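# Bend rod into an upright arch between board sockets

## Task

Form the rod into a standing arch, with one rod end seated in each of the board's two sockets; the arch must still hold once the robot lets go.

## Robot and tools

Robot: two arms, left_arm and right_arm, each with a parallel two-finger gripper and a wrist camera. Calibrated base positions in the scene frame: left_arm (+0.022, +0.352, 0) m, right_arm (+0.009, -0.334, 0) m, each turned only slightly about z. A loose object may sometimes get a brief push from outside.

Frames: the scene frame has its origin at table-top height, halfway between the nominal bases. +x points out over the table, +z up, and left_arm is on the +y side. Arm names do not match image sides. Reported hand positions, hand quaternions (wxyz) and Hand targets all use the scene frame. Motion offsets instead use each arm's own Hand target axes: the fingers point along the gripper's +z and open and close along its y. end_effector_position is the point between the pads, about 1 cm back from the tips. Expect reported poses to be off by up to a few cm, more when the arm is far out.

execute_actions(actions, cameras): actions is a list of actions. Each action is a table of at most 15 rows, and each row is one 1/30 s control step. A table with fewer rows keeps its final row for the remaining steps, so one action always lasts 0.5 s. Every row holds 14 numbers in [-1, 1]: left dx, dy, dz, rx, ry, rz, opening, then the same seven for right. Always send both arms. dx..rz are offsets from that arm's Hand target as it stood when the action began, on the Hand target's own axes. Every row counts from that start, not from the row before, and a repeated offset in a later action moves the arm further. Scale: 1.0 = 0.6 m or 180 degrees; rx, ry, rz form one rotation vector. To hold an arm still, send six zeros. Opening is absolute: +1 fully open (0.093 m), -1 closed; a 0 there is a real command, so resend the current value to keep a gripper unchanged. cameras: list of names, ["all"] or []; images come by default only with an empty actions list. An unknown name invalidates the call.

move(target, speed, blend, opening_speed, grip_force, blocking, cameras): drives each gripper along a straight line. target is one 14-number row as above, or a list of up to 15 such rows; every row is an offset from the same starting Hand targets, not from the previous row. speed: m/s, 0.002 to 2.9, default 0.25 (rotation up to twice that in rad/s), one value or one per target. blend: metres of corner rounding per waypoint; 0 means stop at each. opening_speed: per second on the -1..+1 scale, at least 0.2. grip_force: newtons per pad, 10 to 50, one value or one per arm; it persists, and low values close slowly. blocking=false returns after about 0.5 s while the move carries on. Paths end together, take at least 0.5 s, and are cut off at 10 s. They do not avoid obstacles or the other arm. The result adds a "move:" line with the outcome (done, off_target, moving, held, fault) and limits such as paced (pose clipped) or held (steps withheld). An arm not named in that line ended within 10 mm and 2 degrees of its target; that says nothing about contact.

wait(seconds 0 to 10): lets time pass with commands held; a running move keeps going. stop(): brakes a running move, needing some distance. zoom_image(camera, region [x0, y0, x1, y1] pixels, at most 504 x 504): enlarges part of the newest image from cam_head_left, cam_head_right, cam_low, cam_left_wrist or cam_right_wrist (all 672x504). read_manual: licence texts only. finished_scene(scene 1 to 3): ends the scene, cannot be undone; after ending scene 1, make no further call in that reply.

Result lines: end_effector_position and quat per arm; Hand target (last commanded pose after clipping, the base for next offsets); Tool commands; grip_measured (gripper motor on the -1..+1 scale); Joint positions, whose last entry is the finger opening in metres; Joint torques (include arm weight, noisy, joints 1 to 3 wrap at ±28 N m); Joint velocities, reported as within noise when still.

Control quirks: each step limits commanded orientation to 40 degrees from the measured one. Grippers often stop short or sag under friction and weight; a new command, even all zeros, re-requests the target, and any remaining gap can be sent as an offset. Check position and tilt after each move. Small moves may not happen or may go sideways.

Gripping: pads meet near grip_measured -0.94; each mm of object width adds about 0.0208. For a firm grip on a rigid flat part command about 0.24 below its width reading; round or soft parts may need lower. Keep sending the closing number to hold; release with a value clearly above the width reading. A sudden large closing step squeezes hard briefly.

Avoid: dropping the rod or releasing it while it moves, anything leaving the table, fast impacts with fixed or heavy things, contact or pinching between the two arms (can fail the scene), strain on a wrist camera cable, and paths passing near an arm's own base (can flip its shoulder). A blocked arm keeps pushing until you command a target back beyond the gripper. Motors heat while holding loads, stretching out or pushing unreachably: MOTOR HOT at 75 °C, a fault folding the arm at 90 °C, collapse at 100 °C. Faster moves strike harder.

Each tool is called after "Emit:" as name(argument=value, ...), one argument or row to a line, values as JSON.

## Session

Emit:
execute_actions(
  actions=[],
)

Emit:
zoom_image(
  camera="cam_head_left",
  region=[150, 240, 490, 440],
)

Emit:
zoom_image(
  camera="cam_head_right",
  region=[150, 240, 490, 440],
)

Scene clock: 0.00 s.
left_arm: end_effector_position=(+0.3333, +0.3692, +0.2067) grip_measured=+1.000 end_effector_quat_wxyz=(+0.710, -0.059, +0.689, -0.130) | right_arm: end_effector_position=(+0.3550, -0.4689, +0.1114) grip_measured=+1.000 end_effector_quat_wxyz=(+0.499, +0.219, +0.802, -0.244)
Joint positions: left_arm=[0.208 0.888 0.142 0.791 0.326 -0.281 0.093] | right_arm=[-0.096 1.398 0.447 0.491 0.532 0.058 0.093]
Joint velocities: within noise
Joint torques (N m): no reading
Heat: left arm: 30 °C; right arm: 29 °C.
Hand target: left_arm +0.3342, +0.3694, +0.2169; +0.721, -0.054, +0.679, -0.128 | right_arm +0.3580, -0.4693, +0.1184; +0.507, +0.221, +0.797, -0.243
Tool commands: left_gripper/opening=+1.0 right_gripper/opening=+1.0
camera_calibration:
cam_left_wrist: T_world_to_cam=[[-0.11771, -0.956377, 0.267371, 0.337354], [-0.396699, -0.201541, -0.895551, 0.433353], [0.91037, -0.211481, -0.355671, -0.0688421], [0, 0, 0, 1]] pos_world=[0.274293, 0.395417, 0.273406]
cam_right_wrist: T_world_to_cam=[[-0.573181, -0.798719, 0.183062, -0.191767], [-0.671635, 0.329945, -0.663357, 0.507322], [0.469436, -0.503174, -0.725566, -0.239145], [0, 0, 0, 1]] pos_world=[0.343081, -0.440888, 0.198125]

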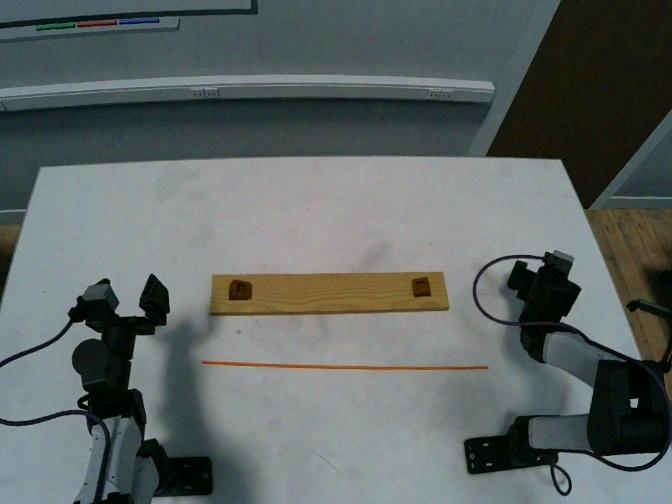

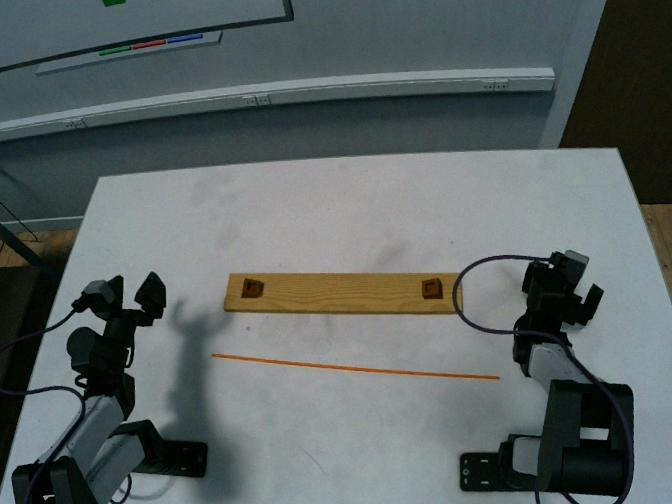

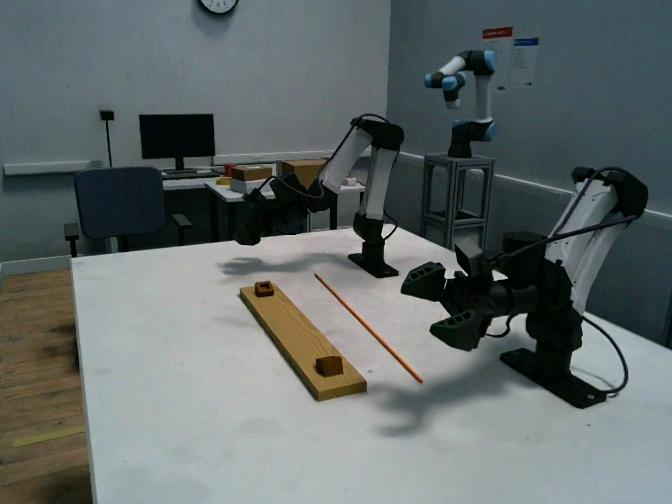

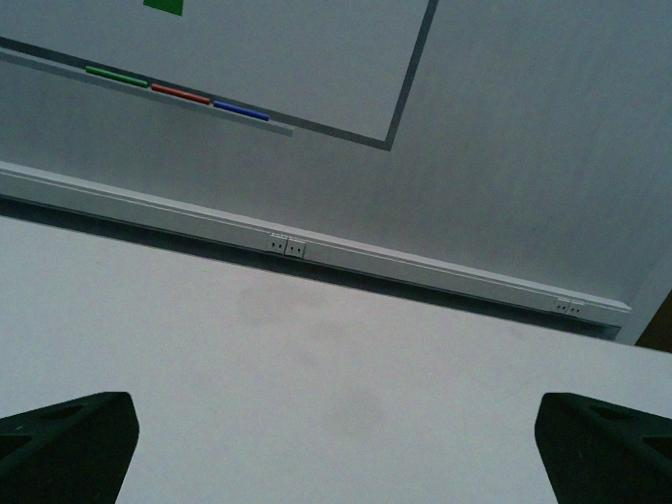

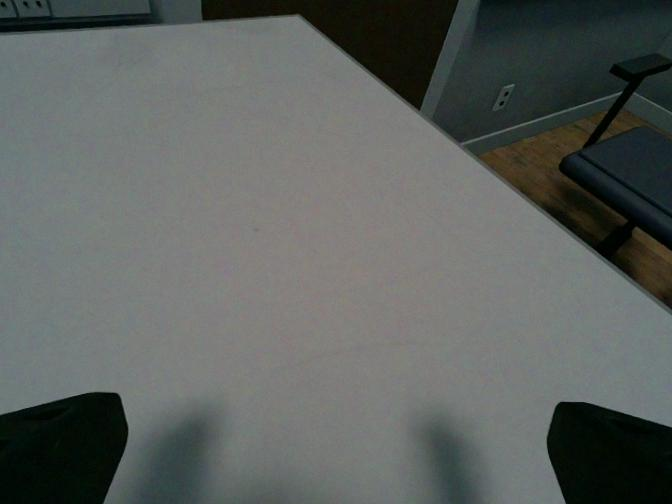

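Scaled by 1.482.

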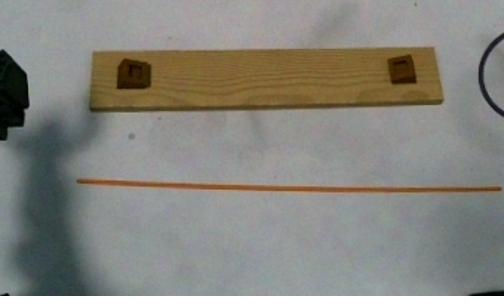

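Scaled by 1.482.

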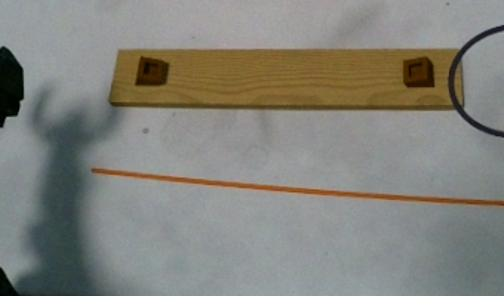

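Emit:
move(
  target=[0.231,-0.2857,-0.145,0.3489,0.467,0.4237,0,0.1368,0.1471,-0.4126,-0.4161,0.1617,-0.561,0],
  speed=0.4,
  cameras=["cam_left_wrist","cam_right_wrist"],
)

Scene clock: 53.67 s.
left_arm: end_effector_position=(+0.2321, +0.1784, +0.1150) grip_measured=+0.003 end_effector_quat_wxyz=(-0.002, +0.723, +0.690, -0.006) | right_arm: end_effector_position=(+0.2026, -0.2458, +0.1140) grip_measured=+0.001 end_effector_quat_wxyz=(+0.005, +0.676, -0.736, +0.007)
Joint positions: left_arm=[-0.704 1.579 1.259 -1.256 0.011 0.935 0.045] | right_arm=[0.482 1.351 1.052 -1.278 0.016 -1.048 0.045]
Joint torques (N m): left_arm=[-0.14 -6.08 7.16 0.2 -0.14 0.16] | right_arm=[0.38 -2.73 9.46 0.19 -0.14 -0.14]
Heat: left arm: 37 °C; right arm: 33 °C.
Hand target: left_arm +0.2349, +0.1772, +0.1202; +0.000, +0.730, +0.684, -0.001 | right_arm +0.2057, -0.2401, +0.1197; +0.000, +0.684, -0.730, +0.001
Off the commanded pose: left_arm 0.006 m, 1 deg | right_arm 0.009 m, 1 deg.
move: done
camera_calibration:
cam_left_wrist: T_world_to_cam=[[-0.998816, 0.0421193, 0.0243487, 0.221732], [0.0483926, 0.911622, 0.408171, -0.179144], [-0.00500489, 0.408866, -0.912581, 0.116178], [0, 0, 0, 1]] pos_world=[0.230721, 0.106471, 0.173744]
cam_right_wrist: T_world_to_cam=[[0.997651, -0.0661556, -0.0177549, -0.21675], [-0.0522271, -0.902398, 0.427726, -0.21968], [-0.0443185, -0.425794, -0.903734, 0.0899988], [0, 0, 0, 1]] pos_world=[0.208756, -0.174257, 0.17145]
Images, in order (width x height): cam_left_wrist 672x504, cam_right_wrist 672x504.

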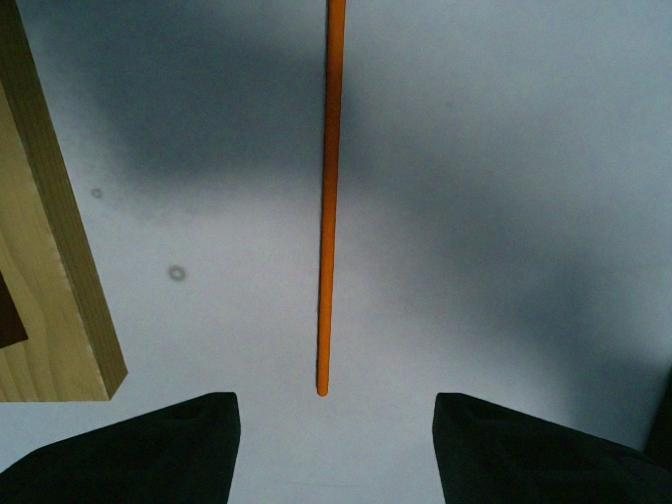

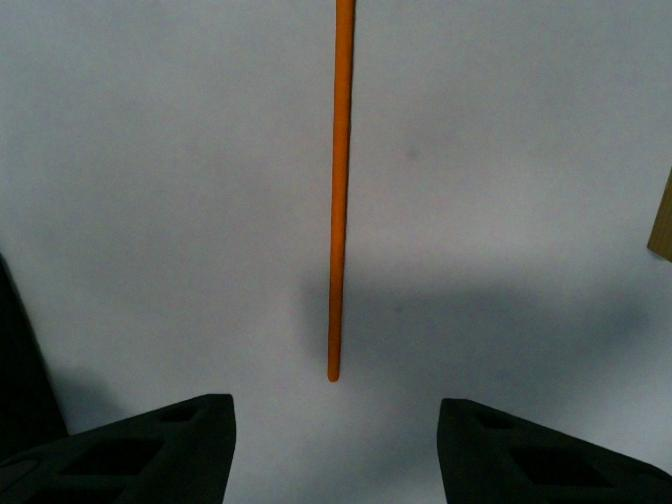

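Emit:
move(
  target=[
    [0,0.009,0.165,0,0,0,-0.2,-0.0067,0,0.17,0,0,0,-0.2],
    [0,0.009,0.187,0,0,0,-0.2,-0.0067,0,0.19,0,0,0,-0.2],
    [0,0.009,0.187,0,0,0,-1,-0.0067,0,0.19,0,0,0,-1],
  ],
  speed=[0.2, 0.04, 0.04],
  opening_speed=0.7,
  blend=[0.003, 0, 0],
  cameras=["cam_left_wrist","cam_right_wrist"],
)

Scene clock: 69.47 s.
left_arm: end_effector_position=(+0.2382, +0.1781, +0.0144) grip_measured=-0.952 end_effector_quat_wxyz=(-0.003, +0.726, +0.687, +0.001) | right_arm: end_effector_position=(+0.2088, -0.2392, +0.0111) grip_measured=-0.970 end_effector_quat_wxyz=(-0.002, +0.682, -0.732, +0.008)
Joint positions: left_arm=[-0.7 1.707 0.979 -0.848 -0.003 0.949 0] | right_arm=[0.496 1.492 0.741 -0.812 0.015 -1.049 0]
Joint torques (N m): left_arm=[0.42 -5.67 3.92 0.72 -0.03 0.13] | right_arm=[0.54 -3.21 4.71 0.43 -0.12 -0.05]
Heat: left arm: 33 °C; right arm: 33 °C.
Hand target: left_arm +0.2401, +0.1767, +0.0081; +0.000, +0.730, +0.684, -0.001 | right_arm +0.2059, -0.2361, +0.0057; +0.000, +0.684, -0.729, +0.000
Off the commanded pose: left_arm 0.007 m, 1 deg | right_arm 0.007 m, 1 deg.
move: done; target 3's new opening was sent with left_arm's hand 0.011 m and 2 deg from that target
camera_calibration:
cam_left_wrist: T_world_to_cam=[[-0.998574, 0.0507356, 0.0165893, 0.228747], [0.0530188, 0.906681, 0.418472, -0.138506], [0.00619019, 0.418755, -0.908078, 0.0200285], [0, 0, 0, 1]] pos_world=[0.23564, 0.105588, 0.0723534]
cam_right_wrist: T_world_to_cam=[[0.998648, -0.0516089, -0.00615077, -0.221164], [-0.0442216, -0.905898, 0.42118, -0.17188], [-0.0273086, -0.420339, -0.906956, -0.00219708], [0, 0, 0, 1]] pos_world=[0.213204, -0.168043, 0.0690394]
Images, in order (width x height): cam_left_wrist 672x504, cam_right_wrist 672x504.

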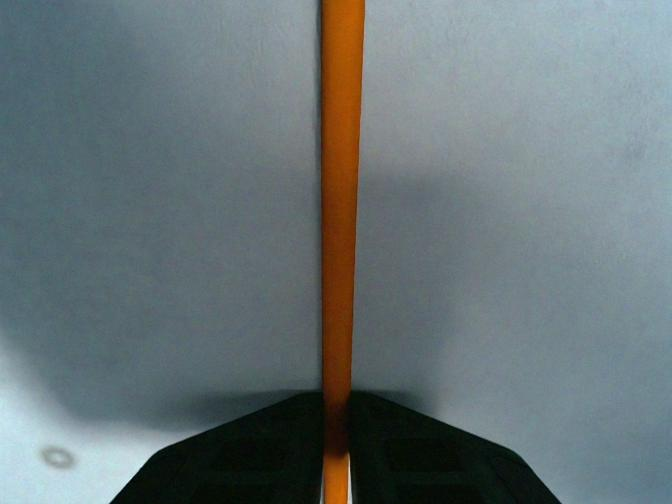

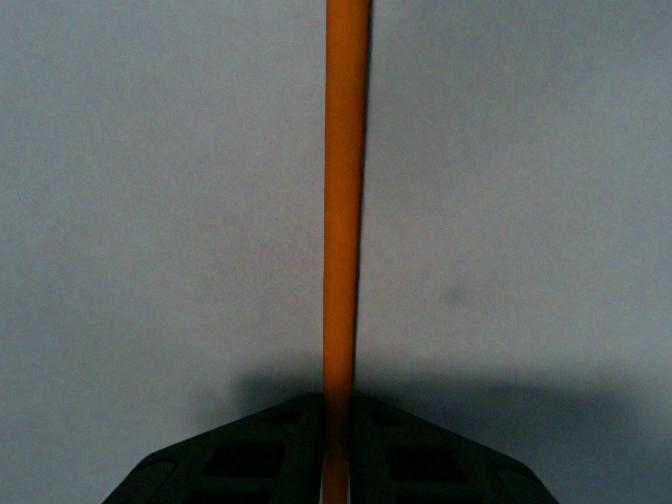

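Emit:
move(
  target=[
    [0,0,-0.2,0,0,0,-1,0,0,-0.2,0,0,0,-1],
    [0.0417,0.25,-0.3917,-0.5,0,0,-1,-0.0417,-0.25,-0.3917,0.5,0,0,-1],
  ],
  speed=0.25,
  blend=0.04,
)

Scene clock: 89.00 s.
left_arm: end_effector_position=(+0.3903, +0.1940, +0.2399) grip_measured=-0.964 end_effector_quat_wxyz=(+0.507, +0.518, +0.492, +0.482) | right_arm: end_effector_position=(+0.3559, -0.2221, +0.2430) grip_measured=-0.971 end_effector_quat_wxyz=(+0.478, -0.481, +0.521, -0.517)
Joint positions: left_arm=[-0.662 1.327 0.571 0.73 -0.588 1.557 0] | right_arm=[0.652 1.177 0.475 0.692 0.687 -1.564 0]
Joint torques (N m): left_arm=[0.55 -4.14 5.61 2.86 0.06 0.08] | right_arm=[-0.79 -2.29 6.23 2 -0.16 -0.02]
Heat: left arm: 33 °C; right arm: 32 °C.
Hand target: left_arm +0.3917, +0.1922, +0.2431; +0.516, +0.516, +0.484, +0.483 | right_arm +0.3571, -0.2206, +0.2408; +0.484, -0.484, +0.516, -0.516
Off the commanded pose: left_arm 0.004 m, 1 deg | right_arm 0.003 m, 1 deg.
move: done

Emit:
move(
  target=[
    [-0.0033,-0.02,0.002,-0.0076,-0.0017,-0.1139,-1,-0.0113,0.0192,0.01,0.0015,-0.0088,0.1139,-1],
    [-0.0208,-0.04,0.004,-0.0152,-0.0034,-0.2278,-1,-0.0367,0.0384,0.02,0.003,-0.0175,0.2278,-1],
    [-0.0507,-0.06,0.006,-0.0229,-0.0051,-0.3417,-1,-0.0743,0.0575,0.031,0.0044,-0.0263,0.3417,-1],
    [-0.0913,-0.08,0.008,-0.0305,-0.0068,-0.4556,-1,-0.1228,0.0767,0.0413,0.0059,-0.0351,0.4556,-1],
  ],
  speed=0.18,
  blend=0.004,
  cameras=["cam_low","cam_head_left","cam_head_right","cam_left_wrist","cam_right_wrist"],
)

Emit:
zoom_image(
  camera="cam_low",
  region=[220, 190, 400, 410],
)

Scene clock: 122.53 s.
left_arm: end_effector_position=(+0.3904, +0.1500, +0.1692) grip_measured=-0.964 end_effector_quat_wxyz=(+0.695, +0.104, +0.704, +0.104) | right_arm: end_effector_position=(+0.3819, -0.1645, +0.1715) grip_measured=-0.971 end_effector_quat_wxyz=(+0.698, -0.091, +0.702, -0.112)
Joint positions: left_arm=[-0.812 1.721 0.551 1.153 -0.791 0.283 0] | right_arm=[0.749 1.674 0.489 1.184 0.735 -0.287 0]
Joint torques (N m): left_arm=[-1.03 -6.48 6.83 3.37 0.03 -0.83] | right_arm=[1.29 -4.56 9.24 2.35 -0.15 0.68]
Heat: left arm: 38 °C; right arm: 37 °C.
Hand target: left_arm +0.3929, +0.1371, +0.1950; +0.733, +0.053, +0.677, +0.042 | right_arm +0.3866, -0.1487, +0.1948; +0.733, -0.048, +0.677, -0.052
Off the commanded pose: left_arm 0.029 m, 11 deg | right_arm 0.028 m, 10 deg.
move: off_target (left_arm, right_arm)
camera_calibration:
cam_left_wrist: T_world_to_cam=[[-0.0158141, -0.958161, -0.285794, 0.198528], [-0.424447, 0.265231, -0.865735, 0.31399], [0.905315, 0.107613, -0.410882, -0.217091], [0, 0, 0, 1]] pos_world=[0.332947, 0.130304, 0.239372]
cam_right_wrist: T_world_to_cam=[[-0.00812298, -0.953436, 0.301486, -0.205863], [-0.421601, -0.270124, -0.865613, 0.305257], [0.906745, -0.134138, -0.399775, -0.217192], [0, 0, 0, 1]] pos_world=[0.323962, -0.142954, 0.239471]

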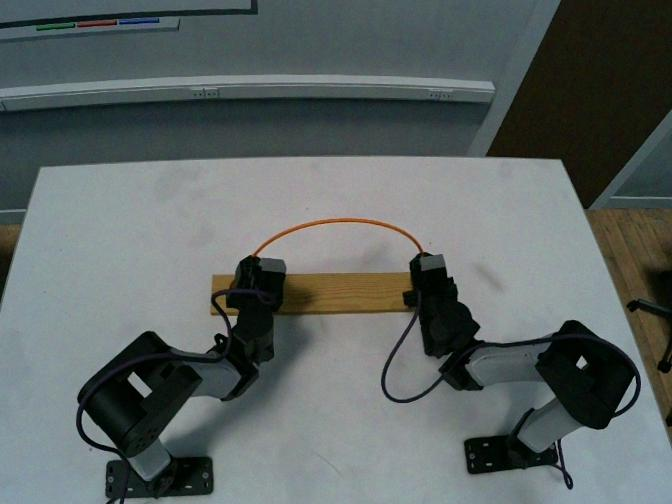

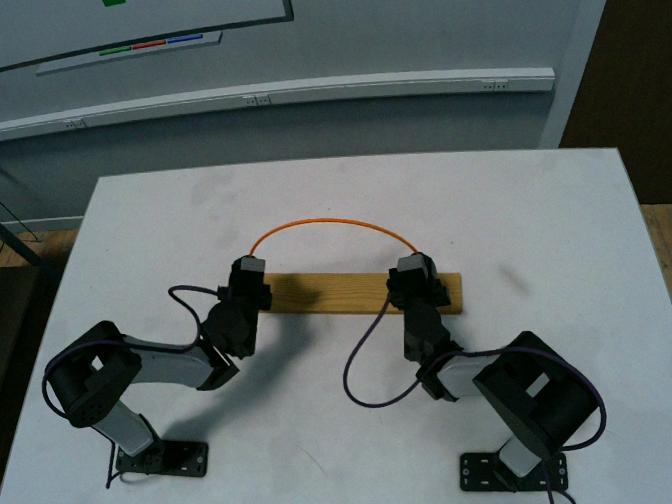

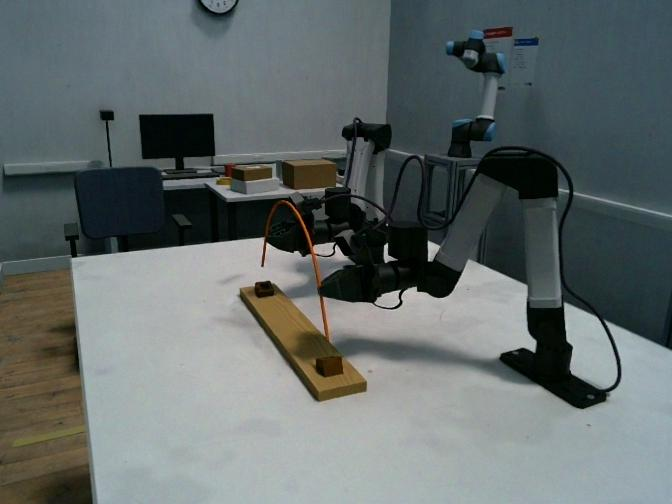

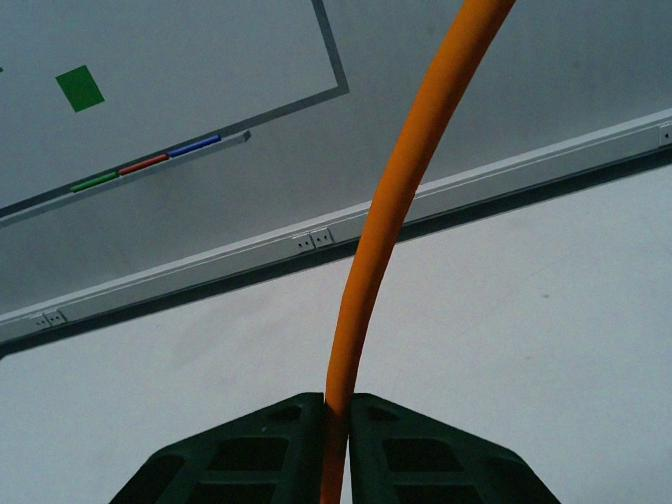

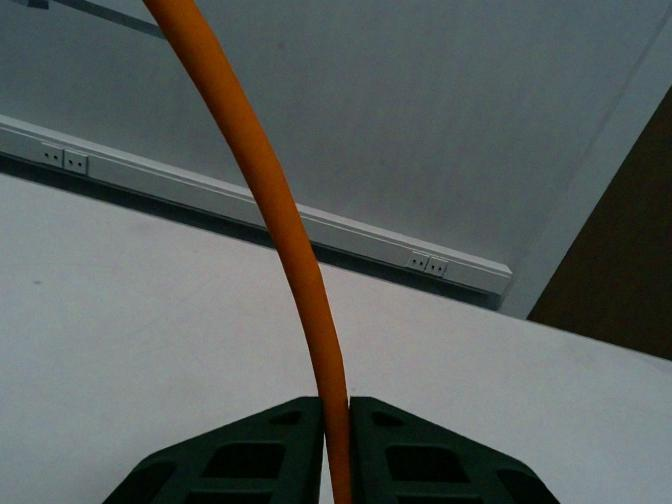

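Scaled by 2.291.

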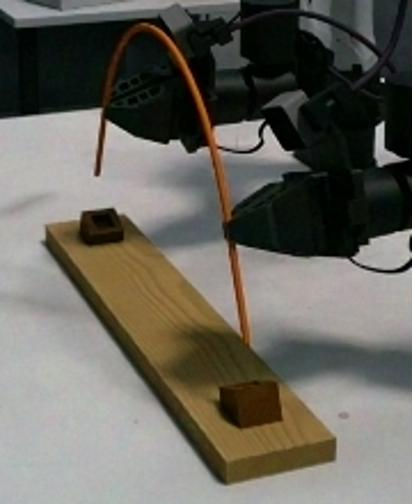

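Emit:
move(
  target=[0.0467,0.0003,-0.0088,0,0,0,-1,0.0412,0.0058,-0.0033,0,0,0,-1],
  speed=0.15,
  cameras=["cam_low"],
)

Emit:
zoom_image(
  camera="cam_low",
  region=[300, 315, 360, 385],
)

Emit:
zoom_image(
  camera="cam_low",
  region=[235, 245, 295, 305],
)

Scene clock: 166.80 s.
left_arm: end_effector_position=(+0.3904, +0.1509, +0.1407) grip_measured=-0.964 end_effector_quat_wxyz=(+0.685, +0.107, +0.712, +0.108) | right_arm: end_effector_position=(+0.3861, -0.1616, +0.1533) grip_measured=-0.971 end_effector_quat_wxyz=(+0.702, -0.082, +0.699, -0.108)
Joint positions: left_arm=[-0.812 1.817 0.53 1.234 -0.796 0.266 0] | right_arm=[0.749 1.791 0.489 1.315 0.74 -0.278 0]
Joint torques (N m): left_arm=[-0.81 -6.74 4.38 4 0.07 -0.75] | right_arm=[1.37 -5.16 6.58 2.38 -0.19 0.64]
Heat: left arm: 45 °C; right arm: 41 °C.
Hand target: left_arm +0.3899, +0.1412, +0.1669; +0.733, +0.053, +0.677, +0.042 | right_arm +0.3866, -0.1487, +0.1697; +0.733, -0.048, +0.677, -0.052
Off the commanded pose: left_arm 0.028 m, 12 deg | right_arm 0.021 m, 9 deg.
move: off_target (left_arm, right_arm)
Images, in order (width x height): cam_low 672x504.

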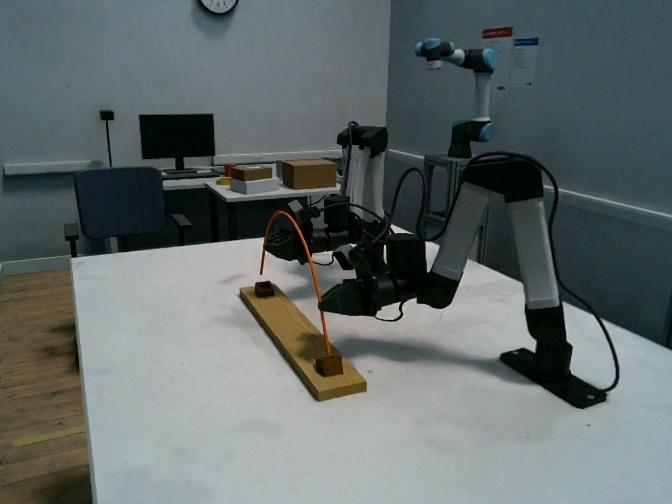

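Scaled by 7.200.

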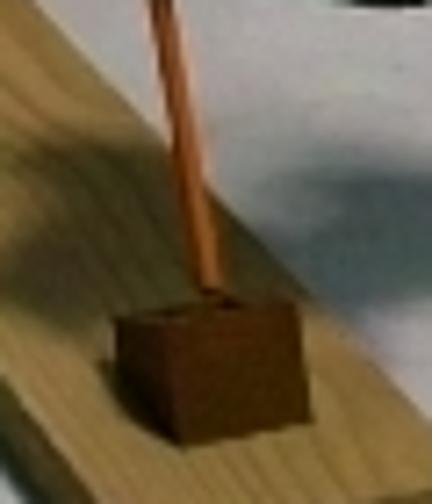

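Scaled by 8.400.

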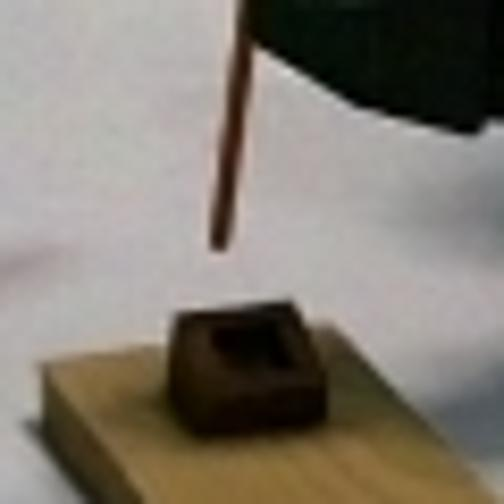

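Emit:
move(
  target=[0.0413,-0.004,-0.0033,0,0,0,-1,0.0352,0.0052,-0.0145,0,0,0,-1],
  speed=0.12,
  cameras=["cam_low"],
)

Emit:
zoom_image(
  camera="cam_low",
  region=[300, 315, 360, 385],
)

Emit:
zoom_image(
  camera="cam_low",
  region=[235, 245, 295, 305],
)

Scene clock: 181.43 s.
left_arm: end_effector_position=(+0.3912, +0.1496, +0.1243) grip_measured=-0.964 end_effector_quat_wxyz=(+0.700, +0.088, +0.703, +0.092) | right_arm: end_effector_position=(+0.3825, -0.1594, +0.1348) grip_measured=-0.971 end_effector_quat_wxyz=(+0.703, -0.080, +0.698, -0.108)
Joint positions: left_arm=[-0.813 1.948 0.521 1.422 -0.797 0.251 0] | right_arm=[0.765 1.89 0.473 1.434 0.759 -0.278 0]
Joint torques (N m): left_arm=[-0.58 -6.9 3.59 3.56 0.11 -0.52] | right_arm=[1.4 -5.38 4.33 2.46 -0.2 0.61]
Heat: left arm: 52 °C; right arm: 44 °C.
Hand target: left_arm +0.3898, +0.1422, +0.1420; +0.733, +0.053, +0.677, +0.042 | right_arm +0.3796, -0.1486, +0.1477; +0.733, -0.048, +0.677, -0.052
Off the commanded pose: left_arm 0.019 m, 8 deg | right_arm 0.017 m, 8 deg.
move: off_target (left_arm, right_arm)
Images, in order (width x height): cam_low 672x504.

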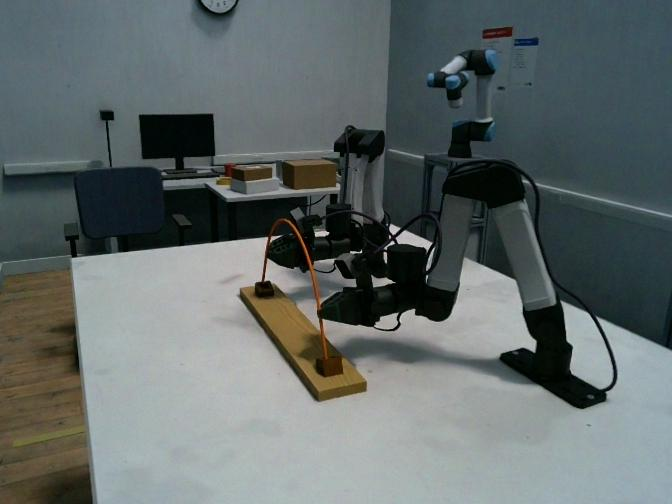

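Scaled by 7.200.

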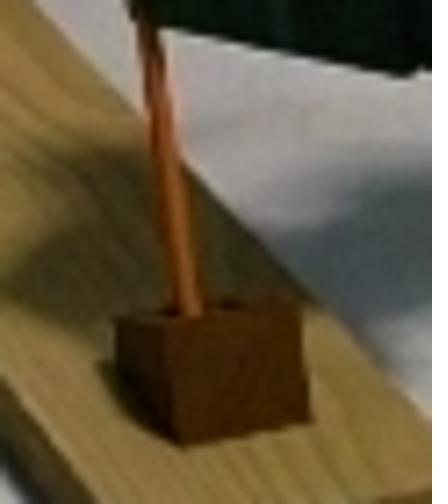

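Scaled by 8.400.

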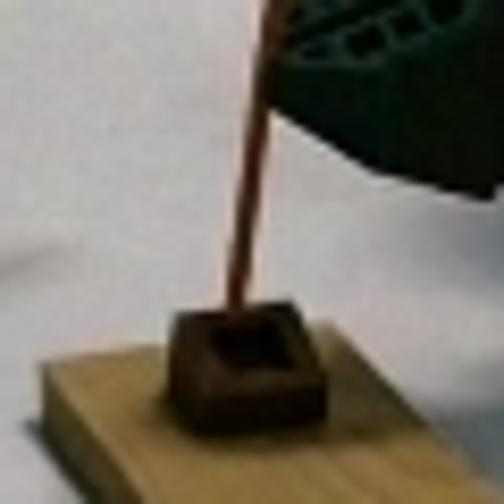

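Emit:
move(
  target=[0.013,-0.002,-0.001,0,0,0,-1,0.039,0.0057,-0.0098,0,0,0,-1],
  speed=0.12,
  cameras=["cam_low"],
)

Emit:
zoom_image(
  camera="cam_low",
  region=[300, 315, 360, 385],
)

Emit:
zoom_image(
  camera="cam_low",
  region=[235, 245, 295, 305],
)

Scene clock: 192.10 s.
left_arm: end_effector_position=(+0.3912, +0.1491, +0.1226) grip_measured=-0.964 end_effector_quat_wxyz=(+0.704, +0.084, +0.700, +0.088) | right_arm: end_effector_position=(+0.3787, -0.1589, +0.1108) grip_measured=-0.971 end_effector_quat_wxyz=(+0.688, -0.084, +0.712, -0.110)
Joint positions: left_arm=[-0.813 1.971 0.521 1.46 -0.795 0.251 0] | right_arm=[0.776 1.956 0.461 1.456 0.772 -0.248 0]
Joint torques (N m): left_arm=[-0.62 -6.02 3.51 3.43 0.09 -0.58] | right_arm=[1.47 -5.18 3.54 2.62 -0.17 0.7]
Heat: left arm: 51 °C; right arm: 44 °C.
Hand target: left_arm +0.3898, +0.1420, +0.1340; +0.733, +0.054, +0.677, +0.042 | right_arm +0.3756, -0.1486, +0.1236; +0.733, -0.049, +0.677, -0.052
Off the commanded pose: left_arm 0.014 m, 8 deg | right_arm 0.017 m, 10 deg.
joint sent to its limit (left arm) — joint 4 (wrist pitch), upper limit. The joint targets still meet the commanded pose.
joint sent to its limit (right arm) — joint 4 (wrist pitch), upper limit. The joint targets are off in orientation, not in position.
move: off_target (left_arm, right_arm)
Images, in order (width x height): cam_low 672x504.

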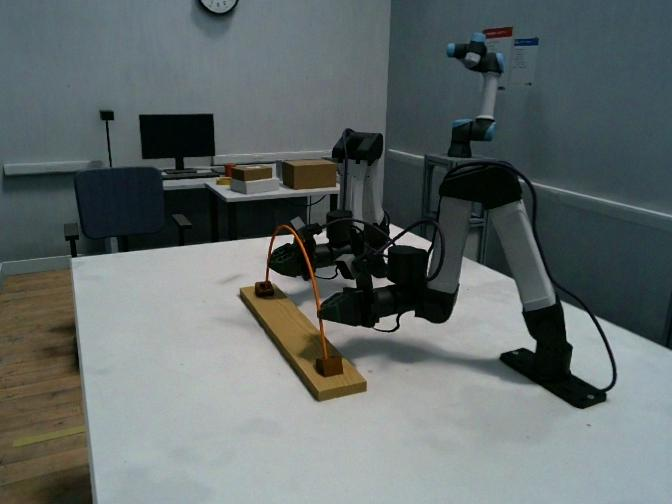

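Scaled by 7.200.

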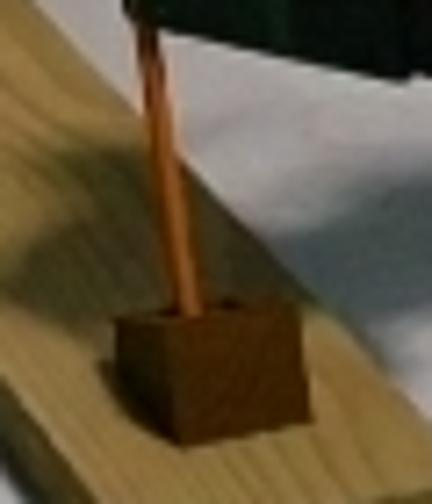

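Scaled by 8.400.

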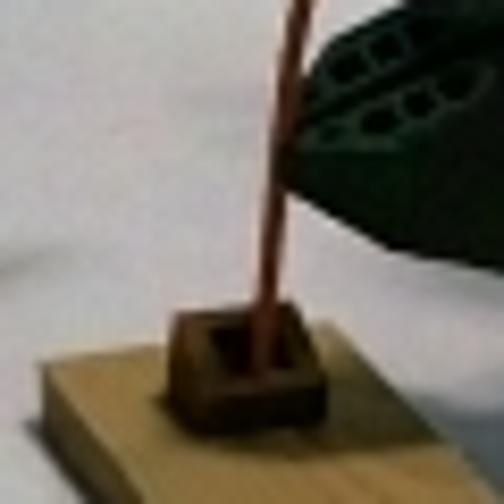

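Emit:
zoom_image(
  camera="cam_low",
  region=[250, 275, 280, 305],
)

Emit:
execute_actions(
  actions=[],
  cameras=["cam_head_left","cam_head_right"],
)

Emit:
zoom_image(
  camera="cam_head_right",
  region=[390, 230, 470, 310],
)

Emit:
zoom_image(
  camera="cam_head_left",
  region=[200, 230, 280, 310],
)

Scaled by 16.800.

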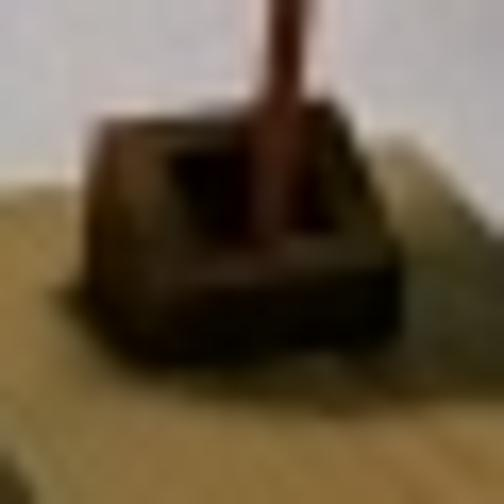

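Scene clock: 212.70 s.
left_arm: end_effector_position=(+0.3912, +0.1491, +0.1226) grip_measured=-0.964 end_effector_quat_wxyz=(+0.704, +0.084, +0.700, +0.088) | right_arm: end_effector_position=(+0.3787, -0.1589, +0.1108) grip_measured=-0.971 end_effector_quat_wxyz=(+0.688, -0.084, +0.712, -0.110)
Joint positions: left_arm=[-0.813 1.971 0.521 1.46 -0.795 0.251 0] | right_arm=[0.776 1.956 0.461 1.456 0.772 -0.248 0]
Joint velocities: within noise
Joint torques (N m): left_arm=[-0.65 -6.01 3.49 3.43 0.09 -0.58] | right_arm=[1.4 -5.14 3.55 2.63 -0.18 0.65]
Heat: left arm: 54 °C; right arm: 46 °C.
Hand target: left_arm +0.3898, +0.1420, +0.1340; +0.733, +0.054, +0.677, +0.042 | right_arm +0.3756, -0.1486, +0.1236; +0.733, -0.049, +0.677, -0.052
Tool commands: left_gripper/opening=-1.0 right_gripper/opening=-1.0
Off the commanded pose: left_arm 0.014 m, 8 deg | right_arm 0.017 m, 10 deg.
Images, in order (width x height): cam_head_left 672x504, cam_head_right 672x504.

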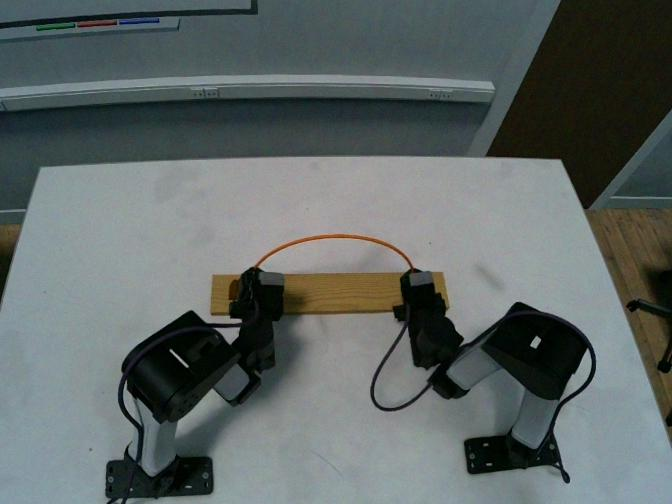

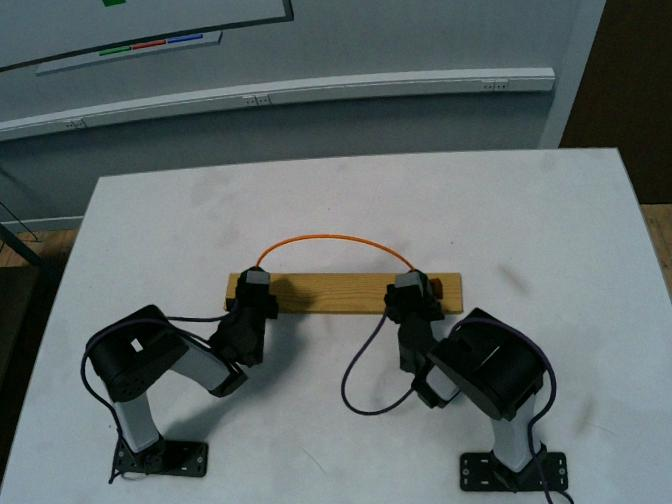

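Scaled by 6.300.

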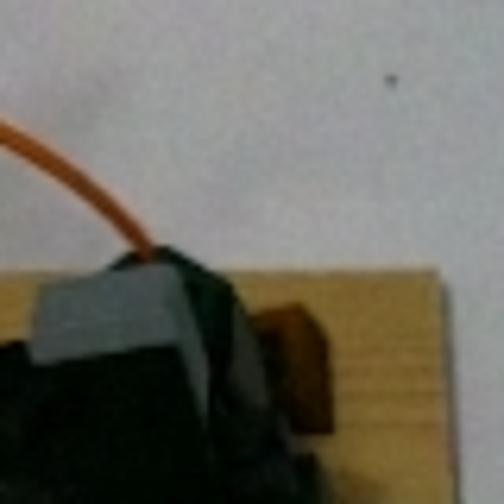

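Scaled by 6.300.

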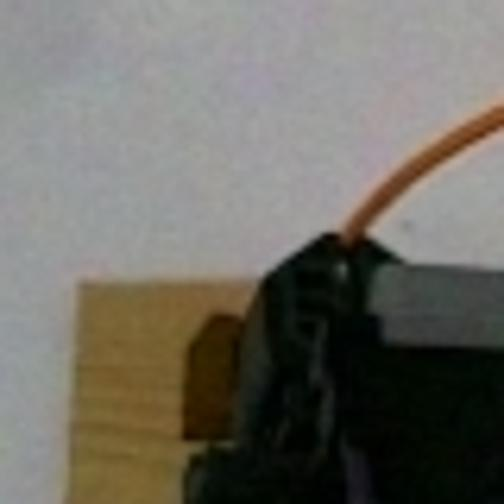

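Emit:
move(
  target=[0.03,0,-0.003,0,0.01,0.01,-1,0.022,0.003,-0.002,0,0.01,-0.01,-1],
  speed=0.12,
  cameras=["cam_low"],
)

Emit:
zoom_image(
  camera="cam_low",
  region=[220, 200, 390, 400],
)

Emit:
zoom_image(
  camera="cam_low",
  region=[305, 340, 350, 385],
)

Scene clock: 226.77 s.
left_arm: end_effector_position=(+0.3925, +0.1465, +0.1195) grip_measured=-0.964 end_effector_quat_wxyz=(+0.703, +0.087, +0.701, +0.088) | right_arm: end_effector_position=(+0.3777, -0.1578, +0.1079) grip_measured=-0.971 end_effector_quat_wxyz=(+0.687, -0.085, +0.713, -0.110)
Joint positions: left_arm=[-0.815 1.986 0.53 1.461 -0.792 0.251 0] | right_arm=[0.782 1.967 0.461 1.462 0.777 -0.246 0]
Joint torques (N m): left_arm=[-0.34 -3.7 2.35 3.42 0.01 -0.6] | right_arm=[1.24 -3.17 3.75 2.56 -0.11 0.59]
Heat: left arm: 56 °C; right arm: 47 °C.
Hand target: left_arm +0.3895, +0.1445, +0.1160; +0.721, +0.063, +0.687, +0.054 | right_arm +0.3755, -0.1487, +0.1102; +0.721, -0.058, +0.687, -0.064
Off the commanded pose: left_arm 0.005 m, 5 deg | right_arm 0.010 m, 8 deg.
joint sent to its limit (left arm) — joint 4 (wrist pitch), upper limit. The joint targets still meet the commanded pose.
joint sent to its limit (right arm) — joint 4 (wrist pitch), upper limit. The joint targets still meet the commanded pose.
move: off_target (left_arm, right_arm)
Images, in order (width x height): cam_low 672x504.

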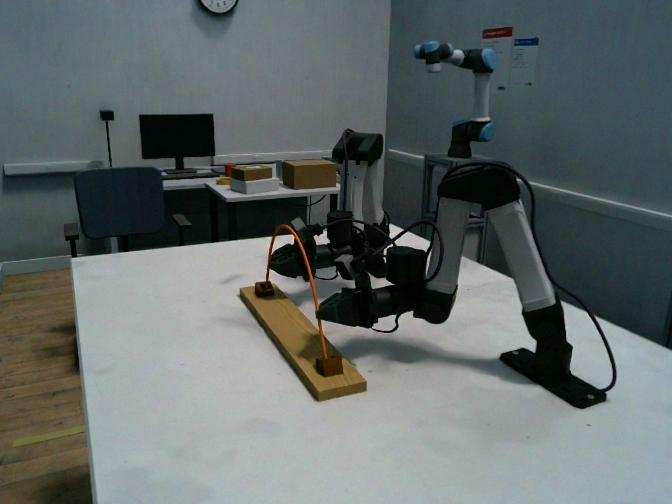

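Scaled by 2.520.

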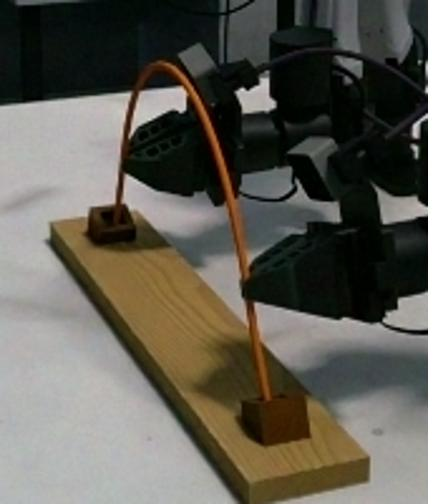

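Scaled by 11.200.

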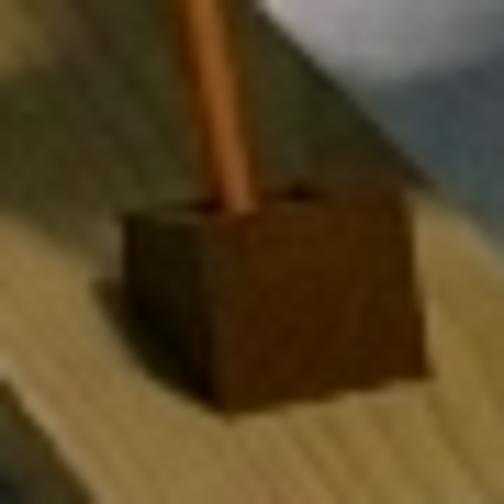

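Emit:
move(
  target=[
    [-0.015,-0.001,0,0,0,0,-1,-0.018,-0.002,0.002,0,0,0,-1],
    [-0.015,-0.001,0,0,0,0,-0.65,-0.018,-0.002,0.002,0,0,0,-0.65],
  ],
  speed=0.1,
  opening_speed=0.25,
  cameras=["cam_low","cam_head_left"],
)

Emit:
zoom_image(
  camera="cam_low",
  region=[220, 200, 390, 400],
)

Scene clock: 241.77 s.
left_arm: end_effector_position=(+0.3904, +0.1450, +0.1118) grip_measured=-0.653 end_effector_quat_wxyz=(+0.698, +0.086, +0.706, +0.081) | right_arm: end_effector_position=(+0.3765, -0.1534, +0.1072) grip_measured=-0.652 end_effector_quat_wxyz=(+0.689, -0.080, +0.714, -0.095)
Joint positions: left_arm=[-0.821 2.002 0.525 1.461 -0.792 0.226 0.014] | right_arm=[0.79 1.968 0.462 1.459 0.771 -0.216 0.014]
Joint torques (N m): left_arm=[-0.24 -7.3 2.99 3.33 -0.04 -0.19] | right_arm=[0.28 -5.29 3.97 2.59 -0.06 0.11]
Heat: left arm: 57 °C; right arm: 50 °C.
Hand target: left_arm +0.3891, +0.1424, +0.1248; +0.722, +0.063, +0.687, +0.054 | right_arm +0.3762, -0.1480, +0.1212; +0.721, -0.058, +0.687, -0.064
Off the commanded pose: left_arm 0.013 m, 5 deg | right_arm 0.015 m, 6 deg.
joint sent to its limit (right arm) — joint 4 (wrist pitch), upper limit. The joint targets still meet the commanded pose.
move: off_target (left_arm, right_arm); target 2's new opening was sent with right_arm's hand 0.016 m and 8 deg from that target
Images, in order (width x height): cam_head_left 672x504, cam_low 672x504.

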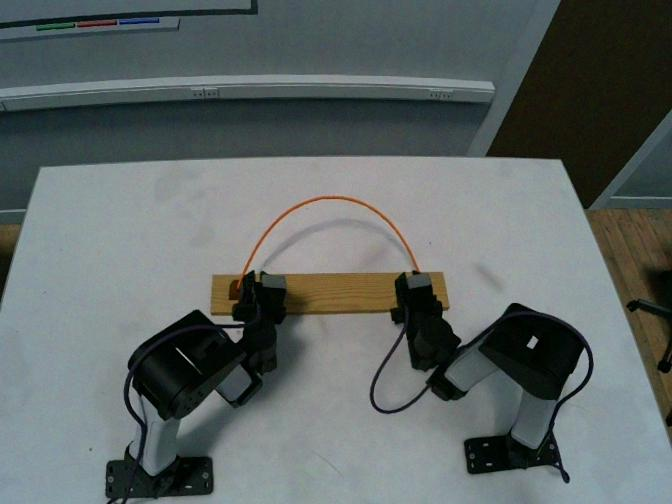

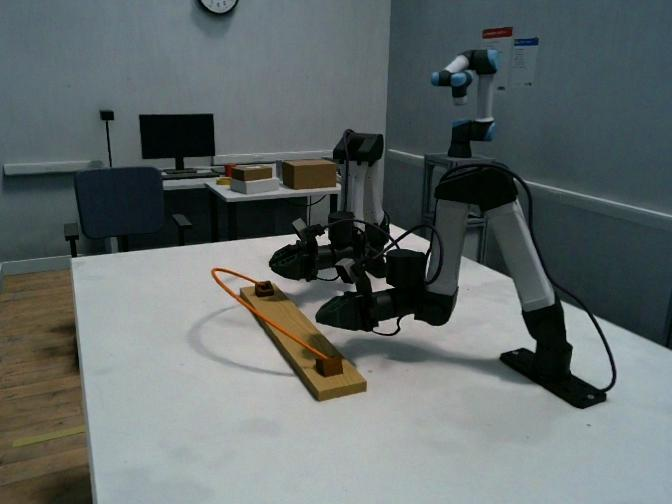

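Scaled by 2.520.

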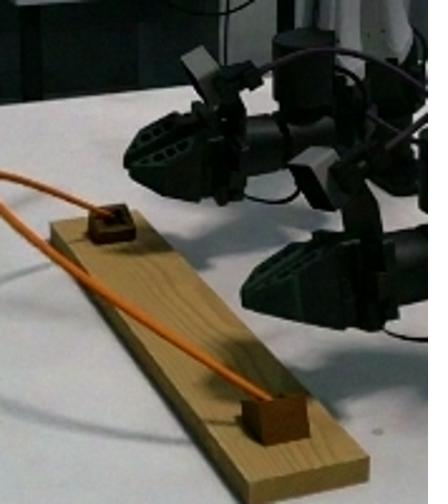

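Emit:
move(
  target=[
    [-0.03,0,-0.08,0,0,0,-0.3,-0.03,0,-0.08,0,0,0,-0.3],
    [-0.2,0,-0.13,0,0,0,0.3,-0.2,0,-0.13,0,0,0,0.3],
    [-0.1132,-0.0183,0.1393,0.1765,0.3513,0.1661,0.3,-0.1245,-0.0025,0.1427,-0.1626,0.3561,-0.1441,0.3],
  ],
  speed=0.3,
  blend=0.02,
  cameras=["cam_low","cam_left_wrist","cam_right_wrist"],
)

Scene clock: 285.13 s.
left_arm: end_effector_position=(+0.4675, +0.1213, +0.1918) grip_measured=+0.297 end_effector_quat_wxyz=(+0.182, +0.368, +0.909, +0.078) | right_arm: end_effector_position=(+0.4542, -0.1394, +0.2005) grip_measured=+0.298 end_effector_quat_wxyz=(+0.189, -0.323, +0.924, -0.074)
Joint positions: left_arm=[-0.569 2.265 2.434 -1.397 -0.209 0.259 0.059] | right_arm=[0.524 2.154 2.28 -1.338 0.198 -0.23 0.06]
Joint torques (N m): left_arm=[0.25 -11.75 7.28 1.13 -0.11 0.12] | right_arm=[-0.59 -8.1 9.76 0.86 0.06 -0.15]
Heat: left arm: 57 °C; right arm: 51 °C.
Hand target: left_arm +0.4691, +0.1189, +0.1939; +0.184, +0.373, +0.906, +0.073 | right_arm +0.4581, -0.1369, +0.1991; +0.187, -0.329, +0.923, -0.069
Off the commanded pose: left_arm 0.003 m, 1 deg | right_arm 0.005 m, 1 deg.
move: done; blend cut to 0 m at target 2; target 2's new opening was sent with left_arm's hand 0.019 m and 4 deg from that target
camera_calibration:
cam_left_wrist: T_world_to_cam=[[-0.642456, -0.720563, -0.260846, 0.438007], [-0.763115, 0.632676, 0.131822, 0.296351], [0.070045, 0.283745, -0.956338, 0.199246], [0, 0, 0, 1]] pos_world=[0.493594, 0.0715818, 0.265733]
cam_right_wrist: T_world_to_cam=[[0.591218, -0.767915, 0.24651, -0.425311], [-0.804425, -0.58344, 0.111792, 0.301857], [0.0579773, -0.264392, -0.962671, 0.212402], [0, 0, 0, 1]] pos_world=[0.481959, -0.0943297, 0.275571]
Images, in order (width x height): cam_low 672x504, cam_left_wrist 672x504, cam_right_wrist 672x504.

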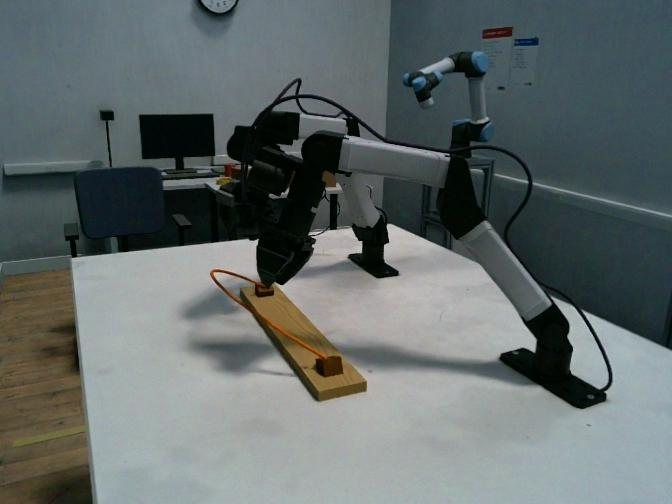

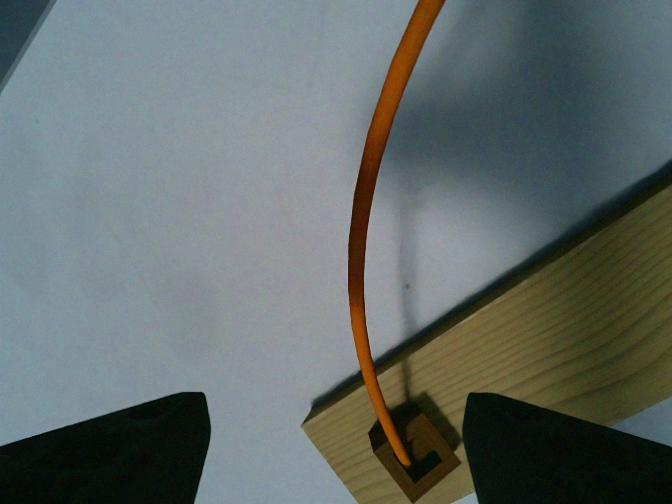

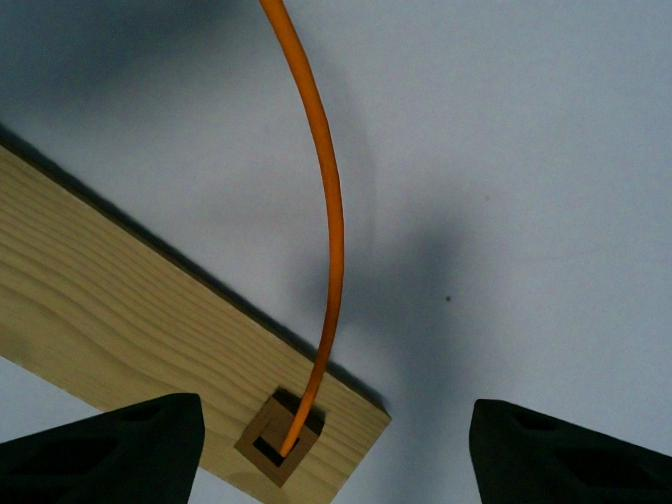

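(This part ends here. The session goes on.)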